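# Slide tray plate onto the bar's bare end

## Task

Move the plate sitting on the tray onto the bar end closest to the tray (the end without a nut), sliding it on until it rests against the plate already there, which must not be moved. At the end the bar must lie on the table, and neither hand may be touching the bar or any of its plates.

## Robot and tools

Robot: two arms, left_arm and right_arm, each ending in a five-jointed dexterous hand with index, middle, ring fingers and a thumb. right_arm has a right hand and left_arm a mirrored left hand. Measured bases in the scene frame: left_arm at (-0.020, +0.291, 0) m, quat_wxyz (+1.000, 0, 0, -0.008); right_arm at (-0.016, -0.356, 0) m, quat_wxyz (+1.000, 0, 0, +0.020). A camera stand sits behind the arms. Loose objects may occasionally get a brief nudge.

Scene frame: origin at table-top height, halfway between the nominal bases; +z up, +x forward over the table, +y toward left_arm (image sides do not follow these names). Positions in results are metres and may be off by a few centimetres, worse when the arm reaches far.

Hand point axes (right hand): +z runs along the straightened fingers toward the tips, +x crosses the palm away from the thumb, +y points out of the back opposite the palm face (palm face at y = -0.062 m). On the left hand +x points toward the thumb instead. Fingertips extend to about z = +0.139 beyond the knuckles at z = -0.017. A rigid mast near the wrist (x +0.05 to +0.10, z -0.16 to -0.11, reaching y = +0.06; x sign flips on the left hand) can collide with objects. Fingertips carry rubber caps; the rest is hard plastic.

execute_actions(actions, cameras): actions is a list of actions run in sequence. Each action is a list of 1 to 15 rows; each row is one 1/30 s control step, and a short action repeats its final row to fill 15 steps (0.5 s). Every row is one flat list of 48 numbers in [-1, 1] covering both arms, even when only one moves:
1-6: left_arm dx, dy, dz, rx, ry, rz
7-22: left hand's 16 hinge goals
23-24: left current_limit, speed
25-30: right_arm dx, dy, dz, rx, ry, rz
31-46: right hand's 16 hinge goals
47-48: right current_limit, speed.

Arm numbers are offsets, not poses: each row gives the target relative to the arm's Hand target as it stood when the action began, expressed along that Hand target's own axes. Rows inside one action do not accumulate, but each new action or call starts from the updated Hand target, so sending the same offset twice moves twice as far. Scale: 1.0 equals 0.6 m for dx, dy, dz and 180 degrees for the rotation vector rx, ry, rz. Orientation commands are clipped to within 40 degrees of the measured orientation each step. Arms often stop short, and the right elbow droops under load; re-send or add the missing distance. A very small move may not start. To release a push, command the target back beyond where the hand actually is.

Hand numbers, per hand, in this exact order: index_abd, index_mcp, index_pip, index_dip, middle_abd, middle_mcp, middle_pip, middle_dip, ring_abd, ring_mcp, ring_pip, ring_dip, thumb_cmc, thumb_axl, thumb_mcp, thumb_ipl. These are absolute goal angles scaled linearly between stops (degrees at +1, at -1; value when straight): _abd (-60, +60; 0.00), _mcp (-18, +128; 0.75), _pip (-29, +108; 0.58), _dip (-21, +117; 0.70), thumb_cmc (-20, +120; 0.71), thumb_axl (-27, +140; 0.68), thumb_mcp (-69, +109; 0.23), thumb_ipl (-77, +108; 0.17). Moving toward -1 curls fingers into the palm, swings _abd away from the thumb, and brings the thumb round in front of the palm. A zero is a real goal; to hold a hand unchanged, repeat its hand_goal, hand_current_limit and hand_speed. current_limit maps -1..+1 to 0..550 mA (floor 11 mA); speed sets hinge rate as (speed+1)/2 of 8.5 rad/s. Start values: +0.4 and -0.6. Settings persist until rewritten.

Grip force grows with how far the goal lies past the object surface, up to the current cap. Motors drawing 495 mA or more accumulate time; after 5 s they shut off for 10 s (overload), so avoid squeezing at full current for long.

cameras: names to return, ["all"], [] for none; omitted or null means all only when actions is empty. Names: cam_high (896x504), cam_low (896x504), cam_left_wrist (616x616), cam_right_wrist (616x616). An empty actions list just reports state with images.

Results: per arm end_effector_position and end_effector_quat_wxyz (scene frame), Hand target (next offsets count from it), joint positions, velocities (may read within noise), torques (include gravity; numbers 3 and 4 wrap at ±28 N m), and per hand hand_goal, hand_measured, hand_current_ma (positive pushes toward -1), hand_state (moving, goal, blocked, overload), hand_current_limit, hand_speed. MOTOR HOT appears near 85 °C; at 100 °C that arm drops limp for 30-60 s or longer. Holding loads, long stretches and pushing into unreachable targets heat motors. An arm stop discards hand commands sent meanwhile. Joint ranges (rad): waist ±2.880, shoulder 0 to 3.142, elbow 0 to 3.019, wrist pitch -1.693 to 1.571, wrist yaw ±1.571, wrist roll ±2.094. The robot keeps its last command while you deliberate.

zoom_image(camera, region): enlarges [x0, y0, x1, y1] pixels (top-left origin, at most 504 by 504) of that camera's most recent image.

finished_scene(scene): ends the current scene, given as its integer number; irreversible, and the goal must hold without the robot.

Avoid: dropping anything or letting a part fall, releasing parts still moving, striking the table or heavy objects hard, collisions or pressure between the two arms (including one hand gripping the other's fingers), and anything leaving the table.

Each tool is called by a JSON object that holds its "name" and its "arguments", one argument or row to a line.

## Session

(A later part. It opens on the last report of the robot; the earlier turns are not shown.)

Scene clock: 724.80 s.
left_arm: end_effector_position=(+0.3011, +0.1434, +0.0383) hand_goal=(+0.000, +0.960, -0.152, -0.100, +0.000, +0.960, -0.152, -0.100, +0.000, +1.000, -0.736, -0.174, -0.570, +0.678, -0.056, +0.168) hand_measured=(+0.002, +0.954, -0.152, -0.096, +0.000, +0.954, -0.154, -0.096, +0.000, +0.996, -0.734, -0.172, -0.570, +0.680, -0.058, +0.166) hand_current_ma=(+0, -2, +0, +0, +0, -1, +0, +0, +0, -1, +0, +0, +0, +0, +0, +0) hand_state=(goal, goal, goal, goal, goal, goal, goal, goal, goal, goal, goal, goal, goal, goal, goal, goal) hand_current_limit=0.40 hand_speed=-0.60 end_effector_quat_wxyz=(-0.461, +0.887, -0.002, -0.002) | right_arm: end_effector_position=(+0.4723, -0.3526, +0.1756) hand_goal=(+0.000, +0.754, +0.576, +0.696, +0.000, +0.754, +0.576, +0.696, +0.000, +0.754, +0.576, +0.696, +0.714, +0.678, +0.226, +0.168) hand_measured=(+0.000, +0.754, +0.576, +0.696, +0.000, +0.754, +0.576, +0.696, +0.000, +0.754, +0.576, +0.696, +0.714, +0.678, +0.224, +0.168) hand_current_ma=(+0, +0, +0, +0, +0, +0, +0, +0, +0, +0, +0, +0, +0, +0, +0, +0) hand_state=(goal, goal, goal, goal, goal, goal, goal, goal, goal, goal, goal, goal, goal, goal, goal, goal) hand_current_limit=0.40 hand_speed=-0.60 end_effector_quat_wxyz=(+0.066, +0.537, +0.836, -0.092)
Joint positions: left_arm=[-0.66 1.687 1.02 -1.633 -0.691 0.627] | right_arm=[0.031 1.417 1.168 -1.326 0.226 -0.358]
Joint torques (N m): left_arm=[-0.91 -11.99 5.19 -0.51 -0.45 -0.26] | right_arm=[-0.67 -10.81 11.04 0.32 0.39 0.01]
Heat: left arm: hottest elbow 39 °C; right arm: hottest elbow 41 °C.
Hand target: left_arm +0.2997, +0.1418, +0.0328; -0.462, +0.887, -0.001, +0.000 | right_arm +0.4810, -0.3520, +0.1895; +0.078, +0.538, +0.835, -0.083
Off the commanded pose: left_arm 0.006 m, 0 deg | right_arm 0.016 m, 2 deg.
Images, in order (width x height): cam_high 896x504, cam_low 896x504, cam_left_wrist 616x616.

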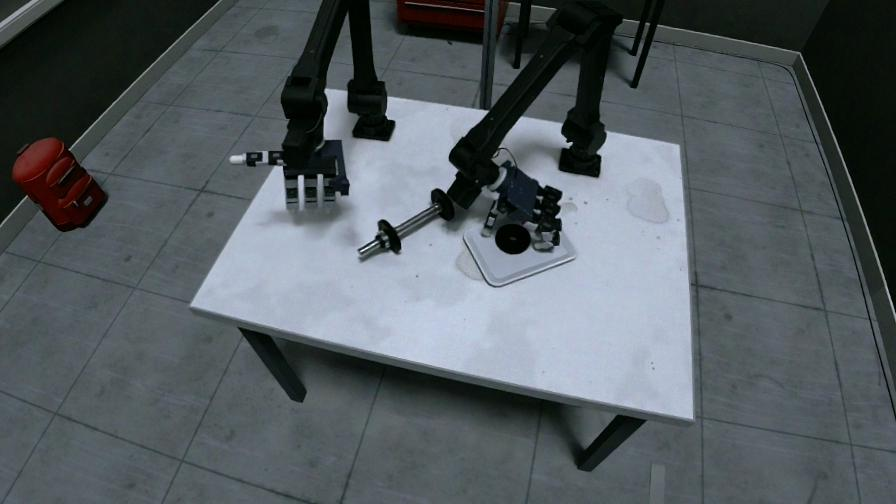

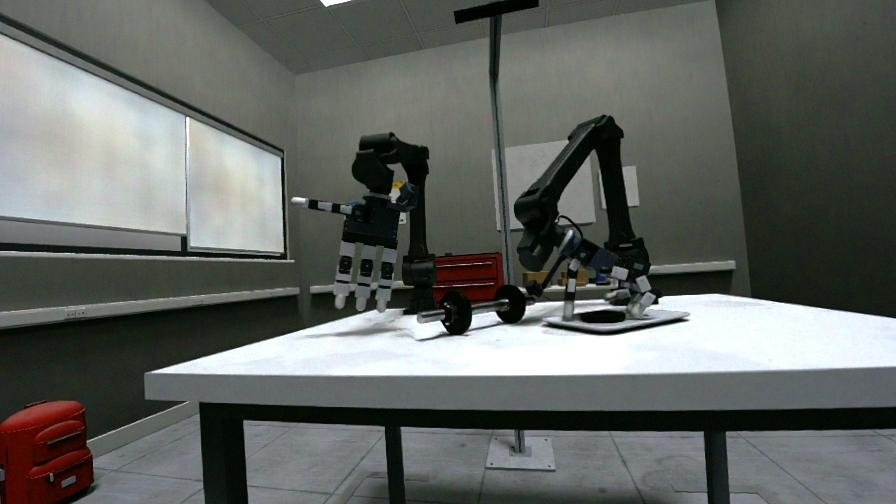

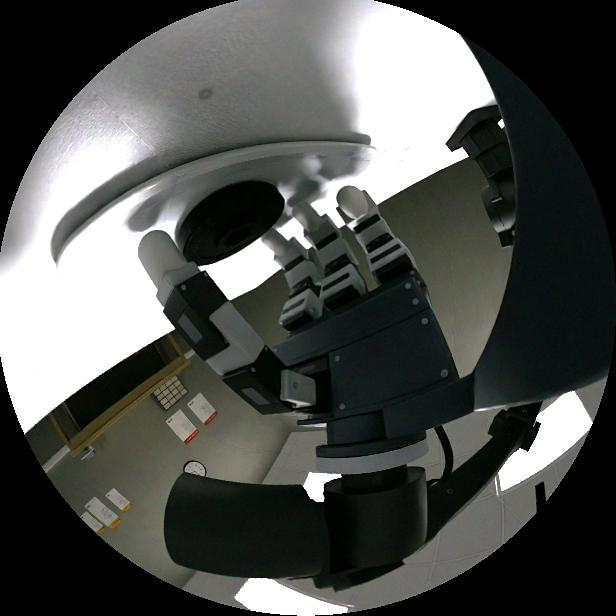

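{"name": "execute_actions", "arguments": {
  "actions": [
    [[0,0,0,0,0,0,0,0.822,-0.343,-0.029,0,0.781,-0.358,-0.029,0,1,-0.737,-0.174,-0.571,0.677,-0.3,0.081,0.4,-0.8,0,0,0,0,0,0,0,0.754,0.576,0.696,0,0.754,0.576,0.696,0,0.754,0.576,0.696,0.714,0.678,0.226,0.168,0.4,-0.6]],
    [[0.0333,0,0,0,0,0,0,0.822,-0.343,-0.029,0,0.781,-0.358,-0.029,0,1,-0.737,-0.174,-0.571,0.677,-0.3,0.081,0.4,-0.8,0,0,0,0,0,0,0,0.754,0.576,0.696,0,0.754,0.576,0.696,0,0.754,0.576,0.696,0.714,0.678,0.226,0.168,0.4,-0.6]]
  ],
  "cameras": ["cam_high","cam_low","cam_left_wrist"]
}}

{"name": "zoom_image", "arguments": {
  "camera": "cam_high",
  "region": [440, 180, 600, 300]
}}

{"name": "zoom_image", "arguments": {
  "camera": "cam_low",
  "region": [500, 240, 680, 340]
}}

Scene clock: 740.53 s.
left_arm: end_effector_position=(+0.3031, +0.1461, +0.0377) hand_goal=(+0.000, +0.822, -0.342, -0.028, +0.000, +0.782, -0.358, -0.028, +0.000, +1.000, -0.736, -0.174, -0.570, +0.678, -0.300, +0.082) hand_measured=(+0.002, +0.880, -0.276, -0.012, -0.002, +0.812, -0.318, -0.020, +0.000, +0.996, -0.734, -0.172, -0.582, +0.674, -0.128, +0.120) hand_current_ma=(+0, +74, +83, +7, +0, +23, +36, +2, +0, -1, +0, +0, -4, -1, +385, +53) hand_state=(goal, blocked, blocked, goal, goal, blocked, blocked, goal, goal, goal, goal, goal, goal, goal, blocked, blocked) hand_current_limit=0.40 hand_speed=-0.80 end_effector_quat_wxyz=(-0.465, +0.885, -0.010, -0.004) | right_arm: end_effector_position=(+0.4723, -0.3526, +0.1756) hand_goal=(+0.000, +0.754, +0.576, +0.696, +0.000, +0.754, +0.576, +0.696, +0.000, +0.754, +0.576, +0.696, +0.714, +0.678, +0.226, +0.168) hand_measured=(+0.000, +0.754, +0.576, +0.696, +0.000, +0.754, +0.576, +0.696, +0.000, +0.754, +0.576, +0.696, +0.714, +0.678, +0.224, +0.168) hand_current_ma=(+0, +0, +0, +0, +0, +0, +0, +0, +0, +0, +0, +0, +0, +0, +0, +0) hand_state=(goal, goal, goal, goal, goal, goal, goal, goal, goal, goal, goal, goal, goal, goal, goal, goal) hand_current_limit=0.40 hand_speed=-0.60 end_effector_quat_wxyz=(+0.066, +0.537, +0.836, -0.092)
Joint positions: left_arm=[-0.653 1.692 1.023 -1.633 -0.703 0.644] | right_arm=[0.031 1.417 1.168 -1.326 0.226 -0.358]
Joint torques (N m): left_arm=[2.32 -9.23 8.79 -0.2 -0.79 -0.09] | right_arm=[-0.62 -10.93 11.08 0.32 0.38 0.02]
Heat: left arm: hottest shoulder 38 °C; right arm: hottest elbow 41 °C.
Hand target: left_arm +0.3196, +0.1418, +0.0327; -0.462, +0.887, -0.001, +0.000 | right_arm +0.4810, -0.3520, +0.1895; +0.078, +0.538, +0.835, -0.083
Off the commanded pose: left_arm 0.018 m, 1 deg | right_arm 0.016 m, 2 deg.
Images, in order (width x height): cam_high 896x504, cam_low 896x504, cam_left_wrist 616x616.

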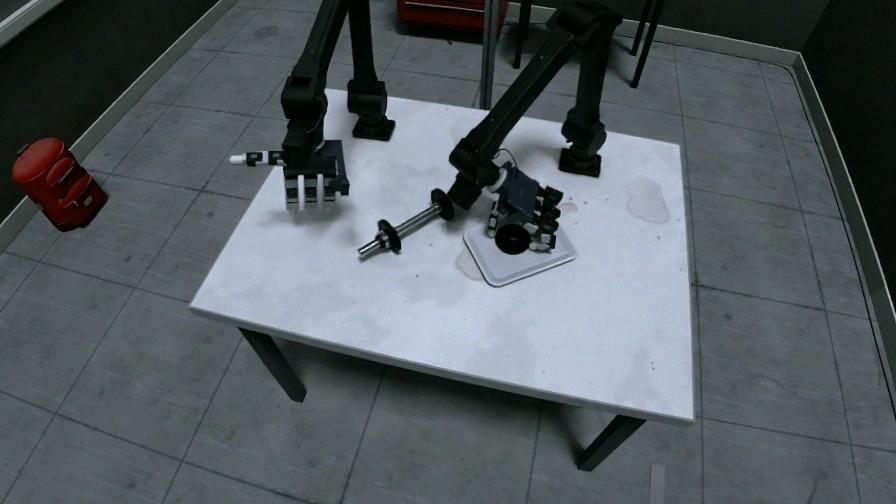

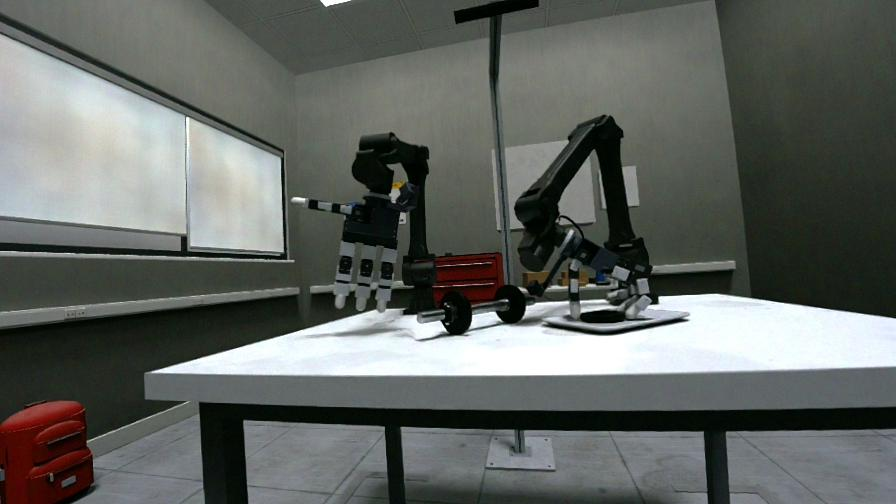

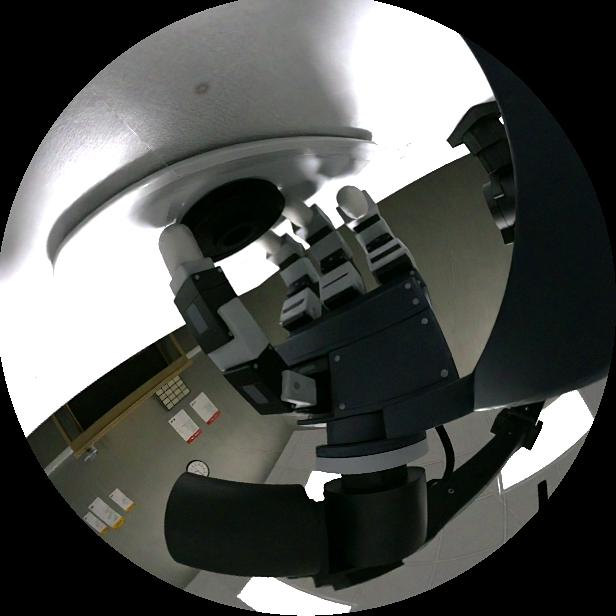

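Scaled by 3.150.

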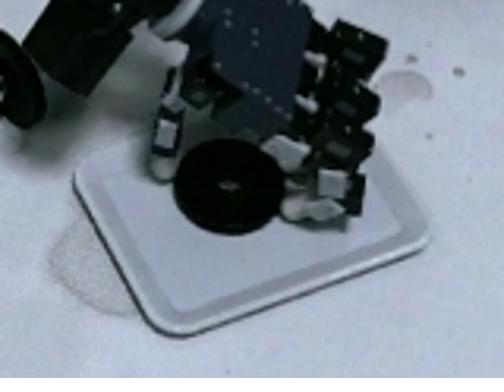

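Scaled by 2.800.

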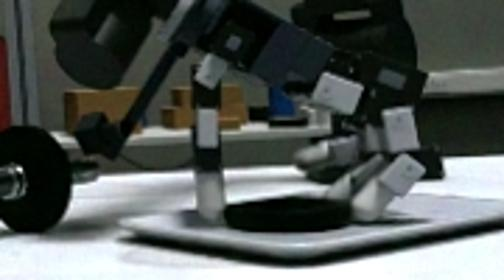

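{"name": "execute_actions", "arguments": {
  "actions": [
    [[0.0333,0,0,0,0,0,0,0.822,-0.343,-0.029,0,0.781,-0.358,-0.029,0,1,-0.737,-0.174,-0.571,0.677,-0.3,0.081,0.4,-0.8,0,0,0,0,0,0,0,0.754,0.576,0.696,0,0.754,0.576,0.696,0,0.754,0.576,0.696,0.714,0.678,0.226,0.168,0.4,-0.6]]
  ],
  "cameras": ["cam_high"]
}}

{"name": "zoom_image", "arguments": {
  "camera": "cam_high",
  "region": [440, 180, 600, 300]
}}

Scene clock: 744.73 s.
left_arm: end_effector_position=(+0.3172, +0.1480, +0.0361) hand_goal=(+0.000, +0.822, -0.342, -0.028, +0.000, +0.782, -0.358, -0.028, +0.000, +1.000, -0.736, -0.174, -0.570, +0.678, -0.300, +0.082) hand_measured=(+0.002, +0.880, -0.286, -0.018, -0.008, +0.822, -0.318, -0.018, +0.000, +0.996, -0.734, -0.172, -0.594, +0.668, -0.128, +0.128) hand_current_ma=(+0, +74, +63, +3, -1, +38, +36, +3, +0, -1, +0, +0, -15, -5, +385, +74) hand_state=(goal, blocked, blocked, goal, goal, blocked, blocked, goal, goal, goal, goal, goal, blocked, goal, blocked, blocked) hand_current_limit=0.40 hand_speed=-0.80 end_effector_quat_wxyz=(-0.467, +0.884, -0.016, -0.012) | right_arm: end_effector_position=(+0.4723, -0.3526, +0.1756) hand_goal=(+0.000, +0.754, +0.576, +0.696, +0.000, +0.754, +0.576, +0.696, +0.000, +0.754, +0.576, +0.696, +0.714, +0.678, +0.226, +0.168) hand_measured=(+0.000, +0.754, +0.576, +0.696, +0.000, +0.754, +0.576, +0.696, +0.000, +0.754, +0.576, +0.696, +0.714, +0.678, +0.224, +0.168) hand_current_ma=(+0, +0, +0, +0, +0, +0, +0, +0, +0, +0, +0, +0, +0, +0, +0, +0) hand_state=(goal, goal, goal, goal, goal, goal, goal, goal, goal, goal, goal, goal, goal, goal, goal, goal) hand_current_limit=0.40 hand_speed=-0.60 end_effector_quat_wxyz=(+0.066, +0.537, +0.836, -0.092)
Joint positions: left_arm=[-0.624 1.721 1.06 -1.633 -0.72 0.684] | right_arm=[0.031 1.417 1.168 -1.326 0.226 -0.358]
Joint torques (N m): left_arm=[2.61 -9.99 9.59 -0.16 -0.83 -0.27] | right_arm=[-0.62 -10.93 11.04 0.34 0.39 0.01]
Heat: left arm: hottest shoulder 38 °C; right arm: hottest elbow 41 °C.
Hand target: left_arm +0.3396, +0.1419, +0.0327; -0.462, +0.887, -0.001, +0.000 | right_arm +0.4810, -0.3520, +0.1895; +0.078, +0.538, +0.835, -0.083
Off the commanded pose: left_arm 0.023 m, 2 deg | right_arm 0.016 m, 2 deg.
Images, in order (width x height): cam_high 896x504.

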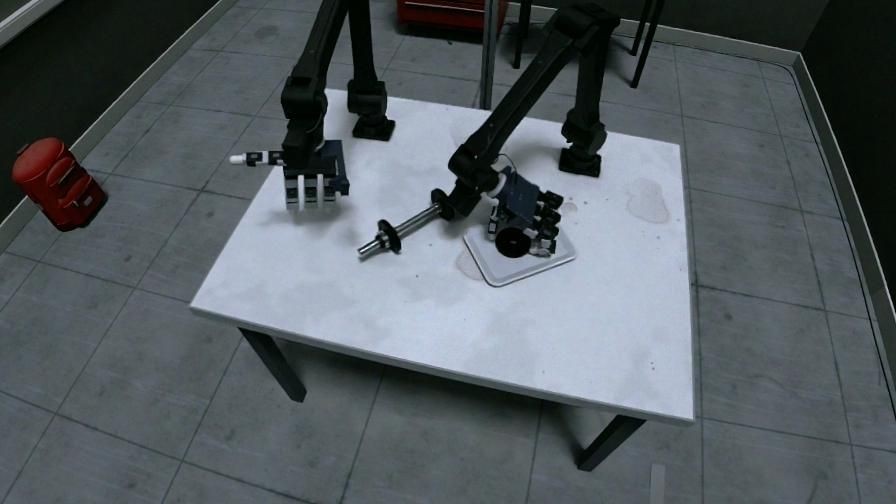

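Scaled by 3.150.

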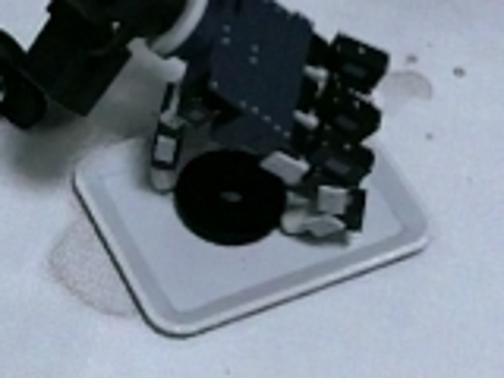

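{"name": "execute_actions", "arguments": {
  "actions": [
    [[0.0167,0,0,0,0,0,0,0.822,-0.343,-0.029,0,0.781,-0.358,-0.029,0,1,-0.737,-0.174,-0.571,0.677,-0.3,0.081,0.4,-0.8,0,0,0,0,0,0,0,0.754,0.576,0.696,0,0.754,0.576,0.696,0,0.754,0.576,0.696,0.714,0.678,0.226,0.168,0.4,-0.6]]
  ],
  "cameras": ["cam_low","cam_high"]
}}

{"name": "zoom_image", "arguments": {
  "camera": "cam_low",
  "region": [480, 200, 680, 340]
}}

Scene clock: 748.37 s.
left_arm: end_effector_position=(+0.3244, +0.1486, +0.0360) hand_goal=(+0.000, +0.822, -0.342, -0.028, +0.000, +0.782, -0.358, -0.028, +0.000, +1.000, -0.736, -0.174, -0.570, +0.678, -0.300, +0.082) hand_measured=(+0.002, +0.880, -0.286, -0.022, -0.008, +0.822, -0.318, -0.018, +0.000, +0.996, -0.734, -0.172, -0.596, +0.666, -0.128, +0.128) hand_current_ma=(+0, +74, +63, +1, -1, +38, +36, +3, +0, -1, +0, +0, -15, -5, +385, +76) hand_state=(goal, blocked, blocked, goal, goal, blocked, blocked, goal, goal, goal, goal, goal, blocked, goal, blocked, blocked) hand_current_limit=0.40 hand_speed=-0.80 end_effector_quat_wxyz=(-0.468, +0.884, -0.020, -0.014) | right_arm: end_effector_position=(+0.4723, -0.3526, +0.1756) hand_goal=(+0.000, +0.754, +0.576, +0.696, +0.000, +0.754, +0.576, +0.696, +0.000, +0.754, +0.576, +0.696, +0.714, +0.678, +0.226, +0.168) hand_measured=(+0.000, +0.754, +0.576, +0.696, +0.000, +0.754, +0.576, +0.696, +0.000, +0.754, +0.576, +0.696, +0.714, +0.678, +0.224, +0.168) hand_current_ma=(+0, +0, +0, +0, +0, +0, +0, +0, +0, +0, +0, +0, +0, +0, +0, +0) hand_state=(goal, goal, goal, goal, goal, goal, goal, goal, goal, goal, goal, goal, goal, goal, goal, goal) hand_current_limit=0.40 hand_speed=-0.60 end_effector_quat_wxyz=(+0.066, +0.537, +0.836, -0.092)
Joint positions: left_arm=[-0.611 1.734 1.078 -1.633 -0.728 0.704] | right_arm=[0.031 1.417 1.168 -1.326 0.226 -0.358]
Joint torques (N m): left_arm=[2.43 -10.52 10.09 0.08 -0.86 -0.26] | right_arm=[-0.56 -10.87 11.08 0.32 0.38 0.01]
Heat: left arm: hottest shoulder 38 °C; right arm: hottest elbow 41 °C.
Hand target: left_arm +0.3497, +0.1417, +0.0327; -0.462, +0.887, -0.001, +0.000 | right_arm +0.4810, -0.3520, +0.1895; +0.078, +0.538, +0.835, -0.083
Off the commanded pose: left_arm 0.026 m, 3 deg | right_arm 0.016 m, 2 deg.
Images, in order (width x height): cam_high 896x504, cam_low 896x504.

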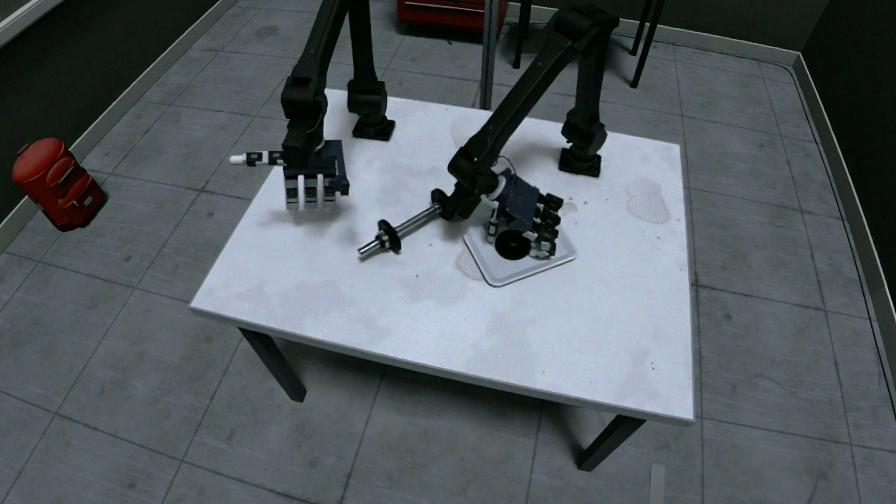

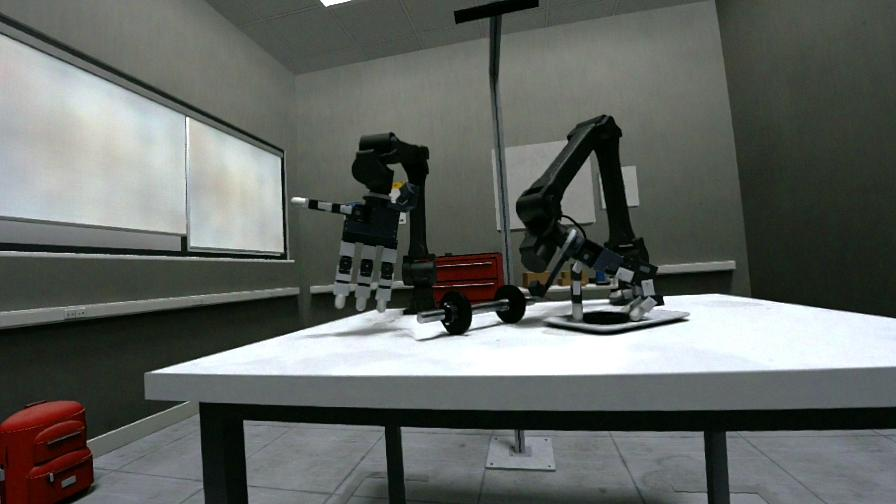

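Scaled by 2.520.

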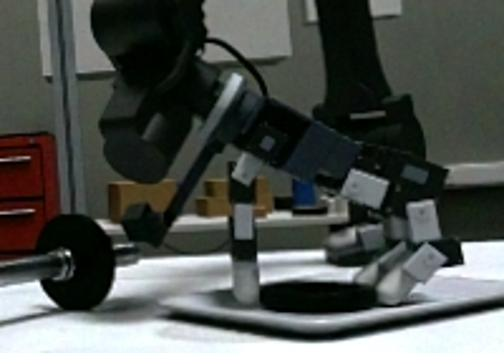

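{"name": "execute_actions", "arguments": {
  "actions": [
    [[-0.0333,0.0007,0.0107,0,0,0,0,0.918,-0.2555,-0.0725,0,0.918,-0.2555,-0.0725,0,1,-0.737,-0.174,-0.571,0.677,-0.1,0.168,0.4,-0.7,0,0,0,0,0,0,0,0.754,0.576,0.696,0,0.754,0.576,0.696,0,0.754,0.576,0.696,0.714,0.678,0.226,0.168,0.4,-0.6]],
    [[0,0,0,0,0,0,0,0.616,-0.445,-0.06,0,0.589,-0.474,-0.06,0,1,-0.737,-0.174,-0.571,0.677,-0.449,0.005,0.75,-0.8,0,0,0,0,0,0,0,0.754,0.576,0.696,0,0.754,0.576,0.696,0,0.754,0.576,0.696,0.714,0.678,0.226,0.168,0.4,-0.6]],
    [[0,0,0,0,0,0,0,0.616,-0.445,-0.06,0,0.589,-0.474,-0.06,0,1,-0.737,-0.174,-0.571,0.677,-0.449,0.005,0.75,-0.8,0,0,0,0,0,0,0,0.754,0.576,0.696,0,0.754,0.576,0.696,0,0.754,0.576,0.696,0.714,0.678,0.226,0.168,0.4,-0.6]]
  ],
  "cameras": ["cam_left_wrist"]
}}

{"name": "zoom_image", "arguments": {
  "camera": "cam_left_wrist",
  "region": [120, 120, 400, 400]
}}

Scene clock: 760.33 s.
left_arm: end_effector_position=(+0.3287, +0.1477, +0.0336) hand_goal=(+0.000, +0.616, -0.444, -0.060, +0.000, +0.590, -0.474, -0.060, +0.000, +1.000, -0.736, -0.174, -0.570, +0.678, -0.448, +0.006) hand_measured=(+0.000, +0.886, -0.324, -0.040, -0.004, +0.866, -0.342, -0.034, +0.000, +0.994, -0.734, -0.172, -0.566, +0.676, -0.136, +0.130) hand_current_ma=(+0, +481, +249, +10, +0, +481, +302, +16, +0, -1, +0, +0, +1, +0, +481, +451) hand_state=(goal, blocked, blocked, goal, goal, blocked, blocked, blocked, goal, goal, goal, goal, goal, goal, blocked, blocked) hand_current_limit=0.75 hand_speed=-0.80 end_effector_quat_wxyz=(-0.465, +0.886, -0.007, -0.004) | right_arm: end_effector_position=(+0.4723, -0.3526, +0.1756) hand_goal=(+0.000, +0.754, +0.576, +0.696, +0.000, +0.754, +0.576, +0.696, +0.000, +0.754, +0.576, +0.696, +0.714, +0.678, +0.226, +0.168) hand_measured=(+0.000, +0.754, +0.576, +0.696, +0.000, +0.754, +0.576, +0.696, +0.000, +0.754, +0.576, +0.696, +0.714, +0.678, +0.224, +0.168) hand_current_ma=(+0, +0, +0, +0, +0, +0, +0, +0, +0, +0, +0, +0, +0, +0, +0, +0) hand_state=(goal, goal, goal, goal, goal, goal, goal, goal, goal, goal, goal, goal, goal, goal, goal, goal) hand_current_limit=0.40 hand_speed=-0.60 end_effector_quat_wxyz=(+0.066, +0.537, +0.836, -0.092)
Joint positions: left_arm=[-0.61 1.736 1.076 -1.615 -0.729 0.682] | right_arm=[0.031 1.417 1.168 -1.326 0.226 -0.358]
Joint torques (N m): left_arm=[-0.38 -12.63 5.53 -0.21 -0.45 -0.23] | right_arm=[-0.67 -10.87 11.1 0.34 0.39 0.01]
Heat: left arm: hottest elbow 39 °C; right arm: hottest elbow 41 °C.
Hand target: left_arm +0.3298, +0.1467, +0.0288; -0.461, +0.887, -0.001, +0.000 | right_arm +0.4810, -0.3520, +0.1895; +0.078, +0.538, +0.835, -0.083
Off the commanded pose: left_arm 0.005 m, 1 deg | right_arm 0.016 m, 2 deg.
Images, in order (width x height): cam_left_wrist 616x616.

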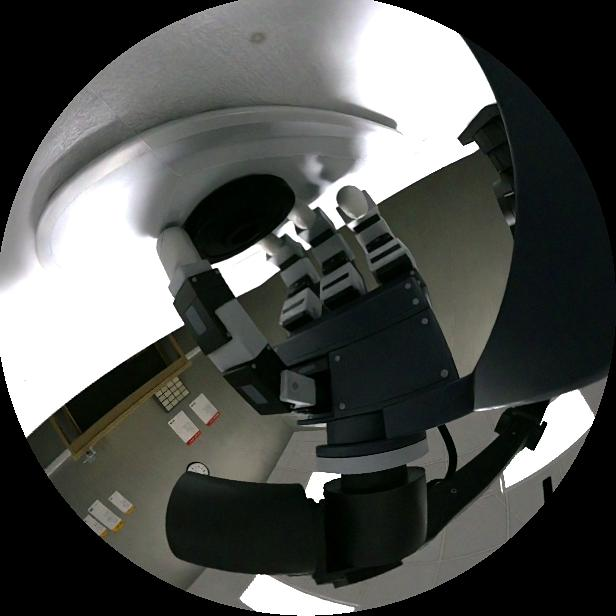

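Scaled by 1.800 from the camera's 616x616 image, which has a finer 880x880 frame.

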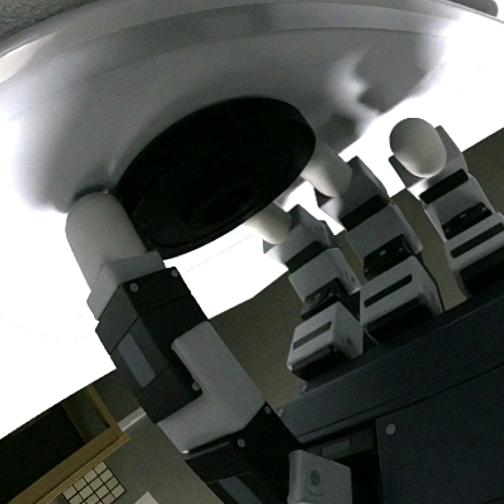

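{"name": "execute_actions", "arguments": {
  "actions": [
    [[0,-0.0273,-0.0191,0,0,0,0,0.616,-0.445,-0.06,0,0.589,-0.474,-0.06,0,1,-0.737,-0.174,-0.571,0.677,-0.449,0.005,0.75,-0.8,0,0,0,0,0,0,0,0.754,0.576,0.696,0,0.754,0.576,0.696,0,0.754,0.576,0.696,0.714,0.678,0.226,0.168,0.4,-0.6]],
    [[0,-0.0273,-0.0191,0,0,0,0,0.616,-0.445,-0.06,0,0.589,-0.474,-0.06,0,1,-0.737,-0.174,-0.571,0.677,-0.449,0.005,0.75,-0.8,0,0,0,0,0,0,0,0.754,0.576,0.696,0,0.754,0.576,0.696,0,0.754,0.576,0.696,0.714,0.678,0.226,0.168,0.4,-0.6]]
  ],
  "cameras": ["cam_left_wrist","cam_low"]
}}

{"name": "zoom_image", "arguments": {
  "camera": "cam_low",
  "region": [500, 200, 700, 340]
}}

Scene clock: 768.53 s.
left_arm: end_effector_position=(+0.3195, +0.1527, +0.0451) hand_goal=(+0.000, +0.616, -0.444, -0.060, +0.000, +0.590, -0.474, -0.060, +0.000, +1.000, -0.736, -0.174, -0.570, +0.678, -0.448, +0.006) hand_measured=(+0.000, +0.822, -0.324, -0.030, -0.006, +0.776, -0.342, -0.020, +0.000, +0.994, -0.734, -0.172, -0.534, +0.690, -0.094, +0.130) hand_current_ma=(+0, +481, +249, +22, -1, +481, +302, +36, +0, -1, +0, +0, +31, +6, +481, +451) hand_state=(goal, blocked, blocked, blocked, goal, blocked, blocked, blocked, goal, goal, goal, goal, blocked, goal, blocked, blocked) hand_current_limit=0.75 hand_speed=-0.80 end_effector_quat_wxyz=(-0.470, +0.882, -0.011, -0.019) | right_arm: end_effector_position=(+0.4723, -0.3526, +0.1756) hand_goal=(+0.000, +0.754, +0.576, +0.696, +0.000, +0.754, +0.576, +0.696, +0.000, +0.754, +0.576, +0.696, +0.714, +0.678, +0.226, +0.168) hand_measured=(+0.000, +0.754, +0.576, +0.696, +0.000, +0.754, +0.576, +0.696, +0.000, +0.754, +0.576, +0.696, +0.714, +0.678, +0.224, +0.168) hand_current_ma=(+0, +0, +0, +0, +0, +0, +0, +0, +0, +0, +0, +0, +0, +0, +0, +0) hand_state=(goal, goal, goal, goal, goal, goal, goal, goal, goal, goal, goal, goal, goal, goal, goal, goal) hand_current_limit=0.40 hand_speed=-0.60 end_effector_quat_wxyz=(+0.066, +0.537, +0.836, -0.092)
Joint positions: left_arm=[-0.61 1.714 1.076 -1.668 -0.72 0.682] | right_arm=[0.031 1.417 1.168 -1.326 0.226 -0.358]
Joint torques (N m): left_arm=[-0.15 -15.79 8.69 -1.63 -0.8 -0.18] | right_arm=[-0.62 -10.87 11.07 0.35 0.39 0.01]
Heat: left arm: hottest elbow 39 °C; right arm: hottest elbow 41 °C.
Hand target: left_arm +0.3299, +0.1468, +0.0687; -0.462, +0.887, -0.001, +0.000 | right_arm +0.4810, -0.3520, +0.1895; +0.078, +0.538, +0.835, -0.083
Off the commanded pose: left_arm 0.026 m, 3 deg | right_arm 0.016 m, 2 deg.
Images, in order (width x height): cam_low 896x504, cam_left_wrist 616x616.

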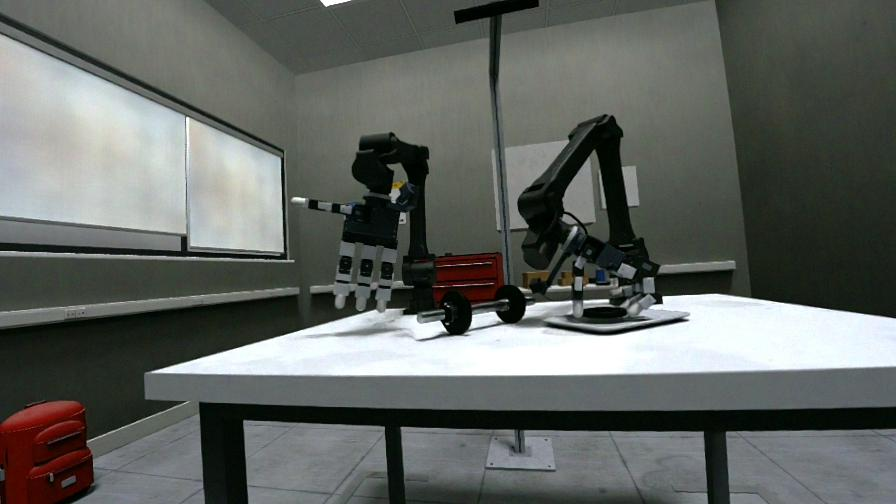

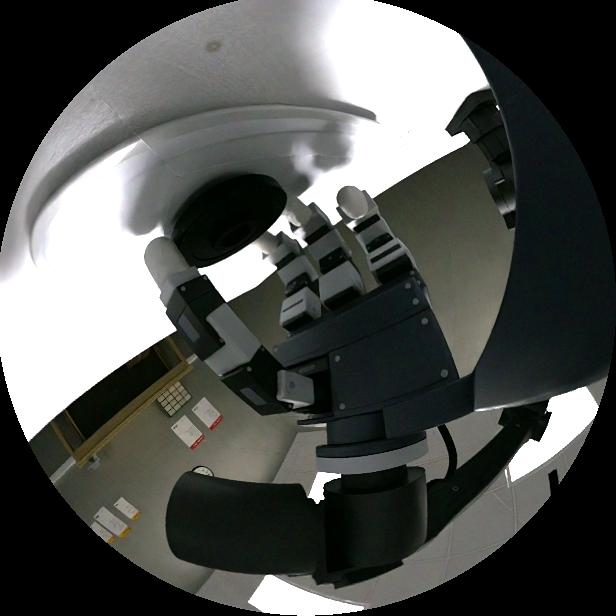

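Scaled by 2.520.

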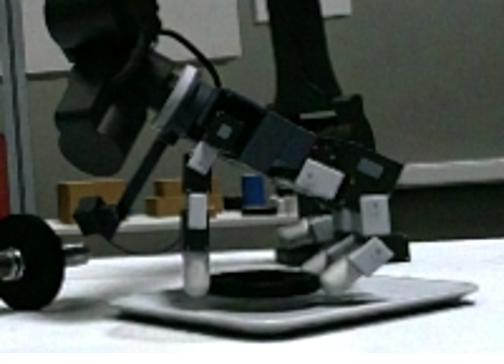

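{"name": "execute_actions", "arguments": {
  "actions": [
    [[0,-0.0273,-0.0191,0,0,0,0,0.616,-0.445,-0.06,0,0.589,-0.474,-0.06,0,1,-0.737,-0.174,-0.571,0.677,-0.449,0.005,0.75,-0.8,0,0,0,0,0,0,0,0.754,0.576,0.696,0,0.754,0.576,0.696,0,0.754,0.576,0.696,0.714,0.678,0.226,0.168,0.4,-0.6]],
    [[0,-0.0273,-0.0191,0,0,0,0,0.616,-0.445,-0.06,0,0.589,-0.474,-0.06,0,1,-0.737,-0.174,-0.571,0.677,-0.449,0.005,0.75,-0.8,0,0,0,0,0,0,0,0.754,0.576,0.696,0,0.754,0.576,0.696,0,0.754,0.576,0.696,0.714,0.678,0.226,0.168,0.4,-0.6]]
  ],
  "cameras": ["cam_left_wrist","cam_low"]
}}

{"name": "zoom_image", "arguments": {
  "camera": "cam_low",
  "region": [500, 200, 700, 340]
}}

Scene clock: 773.93 s.
left_arm: end_effector_position=(+0.3174, +0.1505, +0.0839) hand_goal=(+0.000, +0.616, -0.444, -0.060, +0.000, +0.590, -0.474, -0.060, +0.000, +1.000, -0.736, -0.174, -0.570, +0.678, -0.448, +0.006) hand_measured=(+0.000, +0.818, -0.324, -0.030, -0.006, +0.770, -0.342, -0.020, +0.000, +0.994, -0.734, -0.172, -0.532, +0.690, -0.090, +0.130) hand_current_ma=(+0, +481, +249, +22, -1, +481, +302, +36, +0, -1, +0, +0, +32, +6, +481, +451) hand_state=(goal, blocked, blocked, blocked, goal, blocked, blocked, blocked, goal, goal, goal, goal, blocked, goal, blocked, blocked) hand_current_limit=0.75 hand_speed=-0.80 end_effector_quat_wxyz=(-0.445, +0.895, -0.022, +0.002) | right_arm: end_effector_position=(+0.4723, -0.3526, +0.1756) hand_goal=(+0.000, +0.754, +0.576, +0.696, +0.000, +0.754, +0.576, +0.696, +0.000, +0.754, +0.576, +0.696, +0.714, +0.678, +0.226, +0.168) hand_measured=(+0.000, +0.754, +0.576, +0.696, +0.000, +0.754, +0.576, +0.696, +0.000, +0.754, +0.576, +0.696, +0.714, +0.678, +0.224, +0.168) hand_current_ma=(+0, +0, +0, +0, +0, +0, +0, +0, +0, +0, +0, +0, +0, +0, +0, +0) hand_state=(goal, goal, goal, goal, goal, goal, goal, goal, goal, goal, goal, goal, goal, goal, goal, goal) hand_current_limit=0.40 hand_speed=-0.60 end_effector_quat_wxyz=(+0.066, +0.537, +0.836, -0.092)
Joint positions: left_arm=[-0.607 1.599 1.076 -1.684 -0.72 0.749] | right_arm=[0.031 1.417 1.168 -1.326 0.226 -0.358]
Joint torques (N m): left_arm=[1.32 -14.45 10.28 -1.58 -0.98 -0.07] | right_arm=[-0.67 -10.93 11.07 0.34 0.39 0.01]
Heat: left arm: hottest shoulder 38 °C; right arm: hottest elbow 41 °C.
Hand target: left_arm +0.3299, +0.1468, +0.1087; -0.462, +0.887, -0.001, +0.000 | right_arm +0.4810, -0.3520, +0.1895; +0.078, +0.538, +0.835, -0.083
Off the commanded pose: left_arm 0.028 m, 3 deg | right_arm 0.016 m, 2 deg.
joint sent to its limit (left arm) — joint 4 (wrist pitch), lower limit. The joint targets are off in orientation, not in position.
Images, in order (width x height): cam_low 896x504, cam_left_wrist 616x616.

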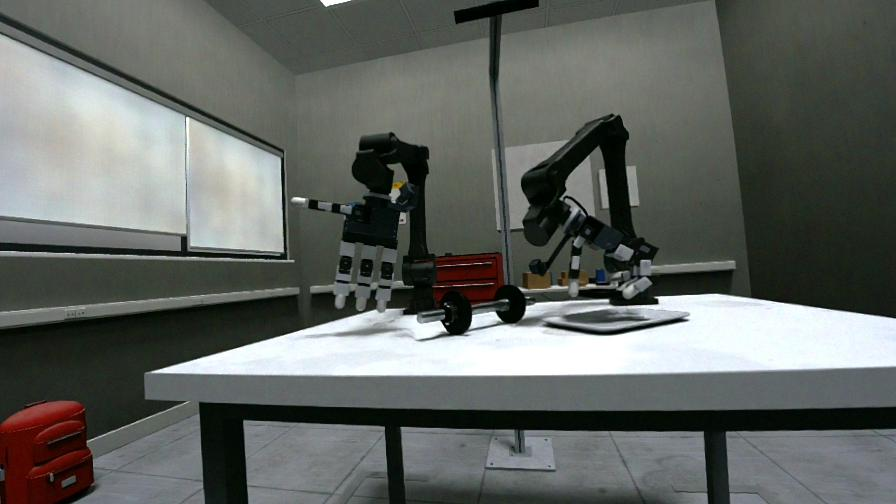

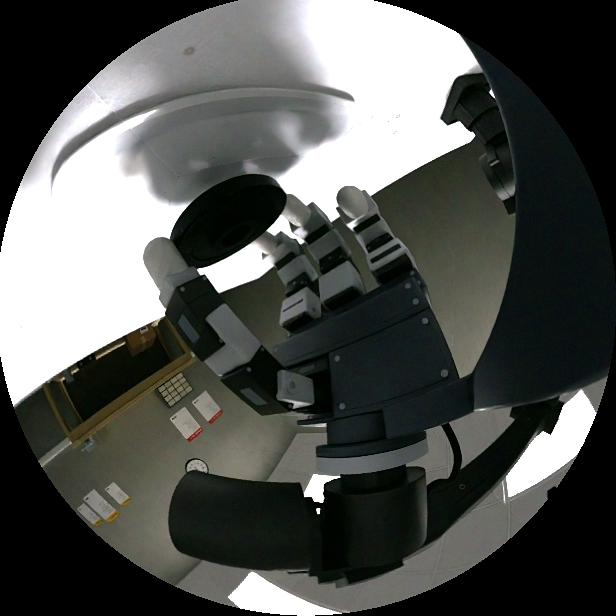

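Scaled by 2.520.

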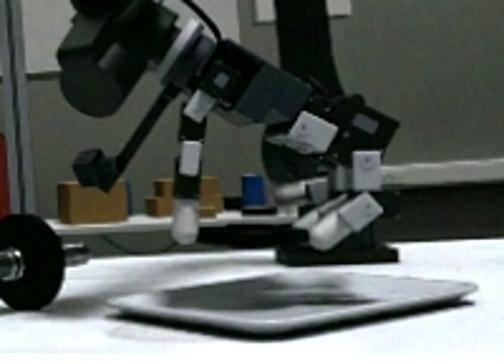

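{"name": "execute_actions", "arguments": {
  "actions": [
    [[0.0292,-0.0587,-0.0106,0,0,0,0,0.616,-0.445,-0.06,0,0.589,-0.474,-0.06,0,1,-0.737,-0.174,-0.571,0.677,-0.449,0.005,0.75,-0.8,0,0,0,0,0,0,0,0.754,0.576,0.696,0,0.754,0.576,0.696,0,0.754,0.576,0.696,0.714,0.678,0.226,0.168,0.4,-0.6]],
    [[0.0292,-0.0587,-0.0106,0,0,0,0,0.616,-0.445,-0.06,0,0.589,-0.474,-0.06,0,1,-0.737,-0.174,-0.571,0.677,-0.449,0.005,0.75,-0.8,0,0,0,0,0,0,0,0.754,0.576,0.696,0,0.754,0.576,0.696,0,0.754,0.576,0.696,0.714,0.678,0.226,0.168,0.4,-0.6]],
    [[0.0292,-0.0587,-0.0106,0,0,0,0,0.616,-0.445,-0.06,0,0.589,-0.474,-0.06,0,1,-0.737,-0.174,-0.571,0.677,-0.449,0.005,0.75,-0.8,0,0,0,0,0,0,0,0.754,0.576,0.696,0,0.754,0.576,0.696,0,0.754,0.576,0.696,0.714,0.678,0.226,0.168,0.4,-0.6]],
    [[0.0292,-0.0587,-0.0106,0,0,0,0,0.616,-0.445,-0.06,0,0.589,-0.474,-0.06,0,1,-0.737,-0.174,-0.571,0.677,-0.449,0.005,0.75,-0.8,0,0,0,0,0,0,0,0.754,0.576,0.696,0,0.754,0.576,0.696,0,0.754,0.576,0.696,0.714,0.678,0.226,0.168,0.4,-0.6]],
    [[0,0,0,-0.034,-0.034,-0.0654,0,0.616,-0.445,-0.06,0,0.589,-0.474,-0.06,0,1,-0.737,-0.174,-0.571,0.677,-0.449,0.005,0.75,-0.8,0,0,0,0,0,0,0,0.754,0.576,0.696,0,0.754,0.576,0.696,0,0.754,0.576,0.696,0.714,0.678,0.226,0.168,0.4,-0.6]],
    [[0,0,0,-0.034,-0.034,-0.0654,0,0.616,-0.445,-0.06,0,0.589,-0.474,-0.06,0,1,-0.737,-0.174,-0.571,0.677,-0.449,0.005,0.75,-0.8,0,0,0,0,0,0,0,0.754,0.576,0.696,0,0.754,0.576,0.696,0,0.754,0.576,0.696,0.714,0.678,0.226,0.168,0.4,-0.6]]
  ],
  "cameras": ["cam_high","cam_left_wrist","cam_low"]
}}

Scene clock: 844.37 s.
left_arm: end_effector_position=(+0.3880, +0.2068, +0.2034) hand_goal=(+0.000, +0.616, -0.444, -0.060, +0.000, +0.590, -0.474, -0.060, +0.000, +1.000, -0.736, -0.174, -0.570, +0.678, -0.448, +0.006) hand_measured=(+0.000, +0.812, -0.324, -0.028, -0.008, +0.766, -0.342, -0.018, +0.000, +0.994, -0.734, -0.172, -0.532, +0.690, -0.086, +0.130) hand_current_ma=(+0, +481, +249, +23, -1, +481, +302, +37, +0, -1, +0, +0, +33, +6, +481, +451) hand_state=(goal, blocked, blocked, blocked, goal, blocked, blocked, blocked, goal, goal, goal, goal, blocked, goal, blocked, blocked) hand_current_limit=0.75 hand_speed=-0.80 end_effector_quat_wxyz=(-0.308, +0.934, +0.176, +0.039) | right_arm: end_effector_position=(+0.4723, -0.3526, +0.1756) hand_goal=(+0.000, +0.754, +0.576, +0.696, +0.000, +0.754, +0.576, +0.696, +0.000, +0.754, +0.576, +0.696, +0.714, +0.678, +0.226, +0.168) hand_measured=(+0.000, +0.754, +0.576, +0.696, +0.000, +0.754, +0.576, +0.696, +0.000, +0.754, +0.576, +0.696, +0.714, +0.678, +0.224, +0.168) hand_current_ma=(+0, +0, +0, +0, +0, +0, +0, +0, +0, +0, +0, +0, +0, +0, +0, +0) hand_state=(goal, goal, goal, goal, goal, goal, goal, goal, goal, goal, goal, goal, goal, goal, goal, goal) hand_current_limit=0.40 hand_speed=-0.60 end_effector_quat_wxyz=(+0.066, +0.537, +0.836, -0.092)
Joint positions: left_arm=[-0.326 1.41 1.26 -1.699 -0.574 0.775] | right_arm=[0.031 1.417 1.168 -1.326 0.226 -0.358]
Joint torques (N m): left_arm=[0.79 -13.98 12.67 -0.1 -0.67 -0.49] | right_arm=[-0.67 -10.87 11.07 0.32 0.39 0.01]
Heat: left arm: hottest elbow 40 °C; right arm: hottest elbow 42 °C.
Hand target: left_arm +0.4002, +0.2068, +0.2386; -0.353, +0.907, +0.228, +0.000 | right_arm +0.4810, -0.3520, +0.1895; +0.078, +0.538, +0.835, -0.083
Off the commanded pose: left_arm 0.037 m, 10 deg | right_arm 0.016 m, 2 deg.
joint sent to its limit (left arm) — joint 4 (wrist pitch), lower limit. The joint targets are off in orientation, not in position.
Images, in order (width x height): cam_high 896x504, cam_low 896x504, cam_left_wrist 616x616.

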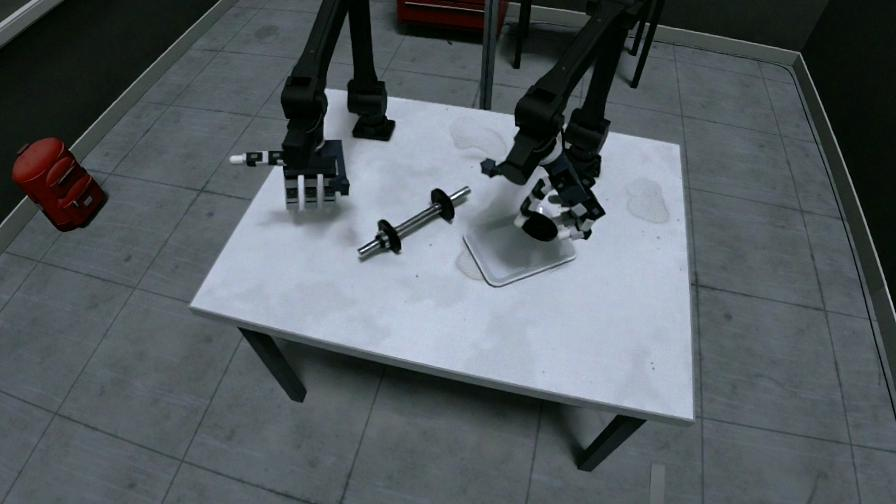

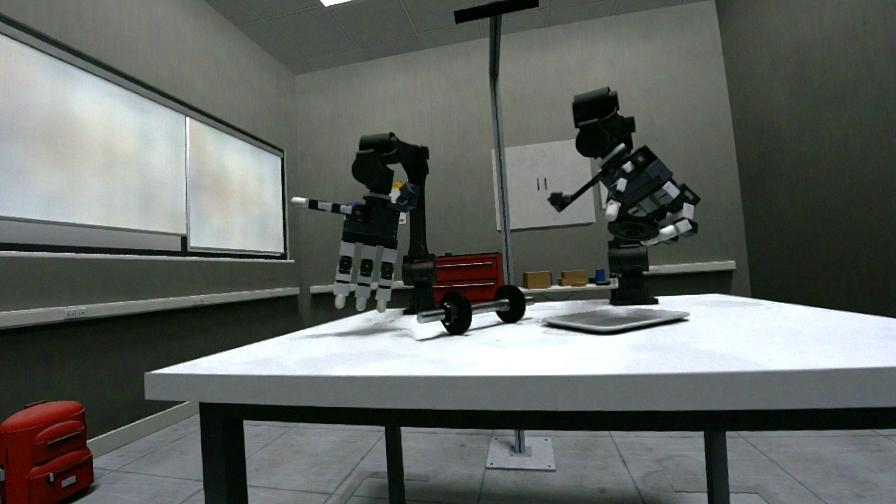

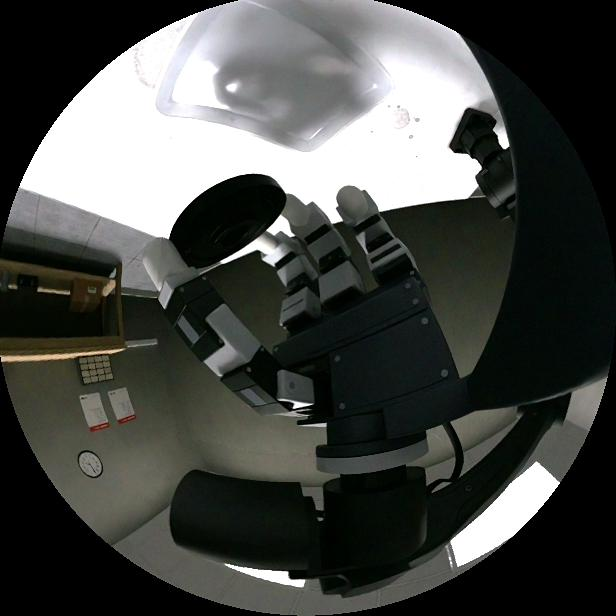

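{"name": "execute_actions", "arguments": {
  "actions": [
    [[0,0,0,-0.034,-0.034,-0.0654,0,0.616,-0.445,-0.06,0,0.589,-0.474,-0.06,0,1,-0.737,-0.174,-0.571,0.677,-0.449,0.005,0.75,-0.8,0,0,0,0,0,0,0,0.754,0.576,0.696,0,0.754,0.576,0.696,0,0.754,0.576,0.696,0.714,0.678,0.226,0.168,0.4,-0.6]],
    [[0,0,0,-0.034,-0.034,-0.0654,0,0.616,-0.445,-0.06,0,0.589,-0.474,-0.06,0,1,-0.737,-0.174,-0.571,0.677,-0.449,0.005,0.75,-0.8,0,0,0,0,0,0,0,0.754,0.576,0.696,0,0.754,0.576,0.696,0,0.754,0.576,0.696,0.714,0.678,0.226,0.168,0.4,-0.6]],
    [[0,0,0,-0.034,-0.034,-0.0654,0,0.616,-0.445,-0.06,0,0.589,-0.474,-0.06,0,1,-0.737,-0.174,-0.571,0.677,-0.449,0.005,0.75,-0.8,0,0,0,0,0,0,0,0.754,0.576,0.696,0,0.754,0.576,0.696,0,0.754,0.576,0.696,0.714,0.678,0.226,0.168,0.4,-0.6]],
    [[0,0,0,-0.034,-0.034,-0.0654,0,0.616,-0.445,-0.06,0,0.589,-0.474,-0.06,0,1,-0.737,-0.174,-0.571,0.677,-0.449,0.005,0.75,-0.8,0,0,0,0,0,0,0,0.754,0.576,0.696,0,0.754,0.576,0.696,0,0.754,0.576,0.696,0.714,0.678,0.226,0.168,0.4,-0.6]],
    [[0,0,0,-0.034,-0.034,-0.0654,0,0.616,-0.445,-0.06,0,0.589,-0.474,-0.06,0,1,-0.737,-0.174,-0.571,0.677,-0.449,0.005,0.75,-0.8,0,0,0,0,0,0,0,0.754,0.576,0.696,0,0.754,0.576,0.696,0,0.754,0.576,0.696,0.714,0.678,0.226,0.168,0.4,-0.6]]
  ],
  "cameras": ["cam_high","cam_left_wrist","cam_low"]
}}

Scene clock: 854.20 s.
left_arm: end_effector_position=(+0.3942, +0.2080, +0.2158) hand_goal=(+0.000, +0.616, -0.444, -0.060, +0.000, +0.590, -0.474, -0.060, +0.000, +1.000, -0.736, -0.174, -0.570, +0.678, -0.448, +0.006) hand_measured=(+0.000, +0.812, -0.324, -0.028, -0.008, +0.766, -0.342, -0.018, +0.000, +0.996, -0.734, -0.172, -0.532, +0.690, -0.086, +0.130) hand_current_ma=(+0, +481, +249, +24, -1, +481, +302, +37, +0, -1, +0, +0, +34, +6, +481, +451) hand_state=(goal, blocked, blocked, blocked, goal, blocked, blocked, blocked, goal, goal, goal, goal, blocked, goal, blocked, blocked) hand_current_limit=0.75 hand_speed=-0.80 end_effector_quat_wxyz=(-0.030, +0.709, +0.704, -0.023) | right_arm: end_effector_position=(+0.4723, -0.3526, +0.1756) hand_goal=(+0.000, +0.754, +0.576, +0.696, +0.000, +0.754, +0.576, +0.696, +0.000, +0.754, +0.576, +0.696, +0.714, +0.678, +0.226, +0.168) hand_measured=(+0.000, +0.754, +0.576, +0.696, +0.000, +0.754, +0.576, +0.696, +0.000, +0.754, +0.576, +0.696, +0.714, +0.678, +0.224, +0.168) hand_current_ma=(+0, +0, +0, +0, +0, +0, +0, +0, +0, +0, +0, +0, +0, +0, +0, +0) hand_state=(goal, goal, goal, goal, goal, goal, goal, goal, goal, goal, goal, goal, goal, goal, goal, goal) hand_current_limit=0.40 hand_speed=-0.60 end_effector_quat_wxyz=(+0.066, +0.537, +0.836, -0.092)
Joint positions: left_arm=[-0.285 1.298 1.181 -1.529 0.013 -0.293] | right_arm=[0.031 1.417 1.168 -1.326 0.226 -0.358]
Joint torques (N m): left_arm=[0.44 -13.1 10.09 0.99 -0.4 -0.25] | right_arm=[-0.79 -10.87 11.08 0.32 0.39 0.01]
Heat: left arm: hottest elbow 41 °C; right arm: hottest elbow 42 °C.
Hand target: left_arm +0.4001, +0.2067, +0.2386; -0.001, +0.708, +0.707, +0.000 | right_arm +0.4810, -0.3520, +0.1895; +0.078, +0.538, +0.835, -0.083
Off the commanded pose: left_arm 0.024 m, 4 deg | right_arm 0.016 m, 2 deg.
Images, in order (width x height): cam_high 896x504, cam_low 896x504, cam_left_wrist 616x616.

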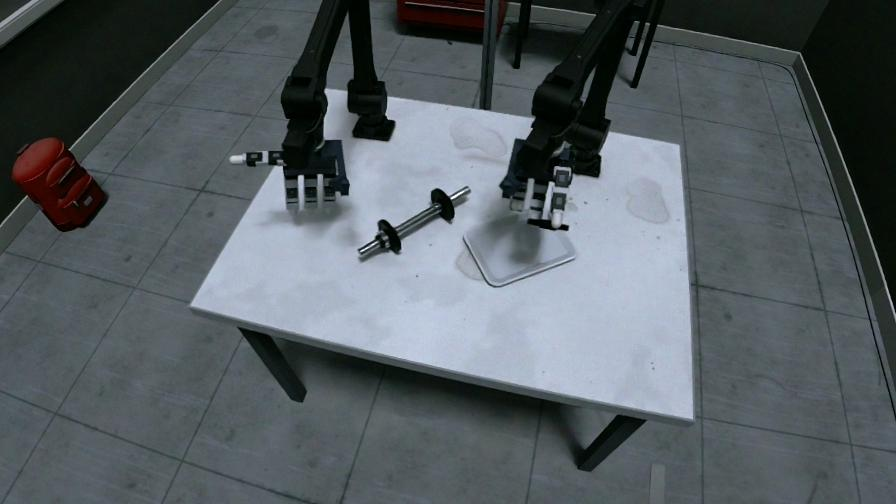

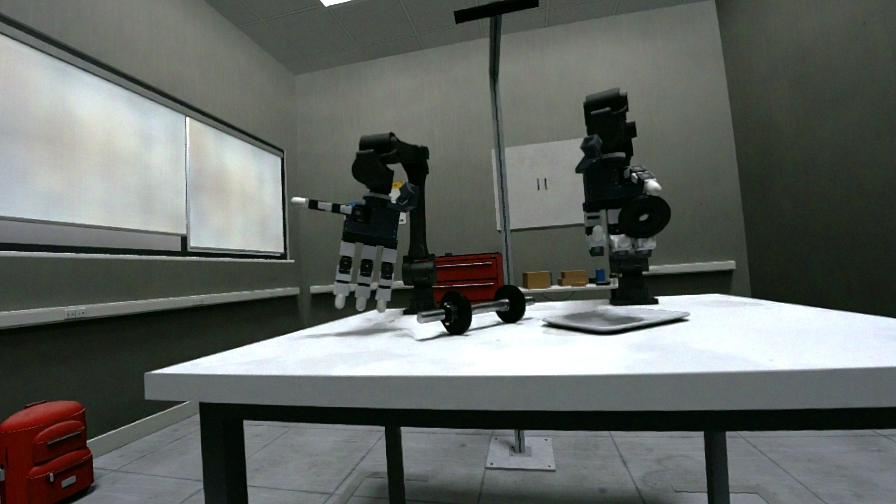

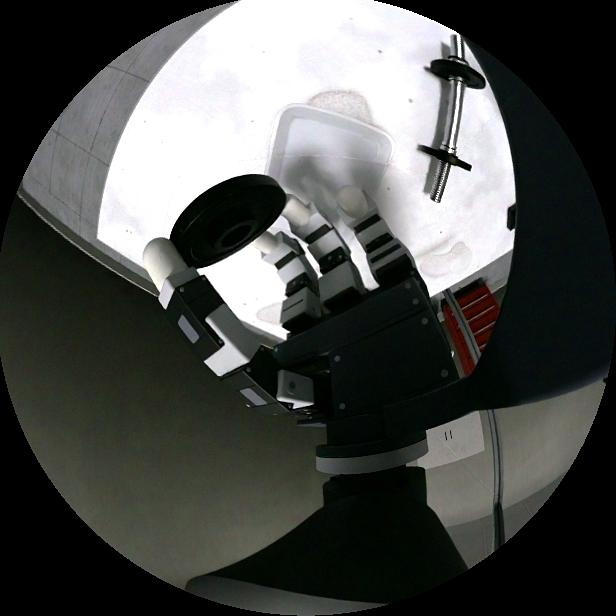

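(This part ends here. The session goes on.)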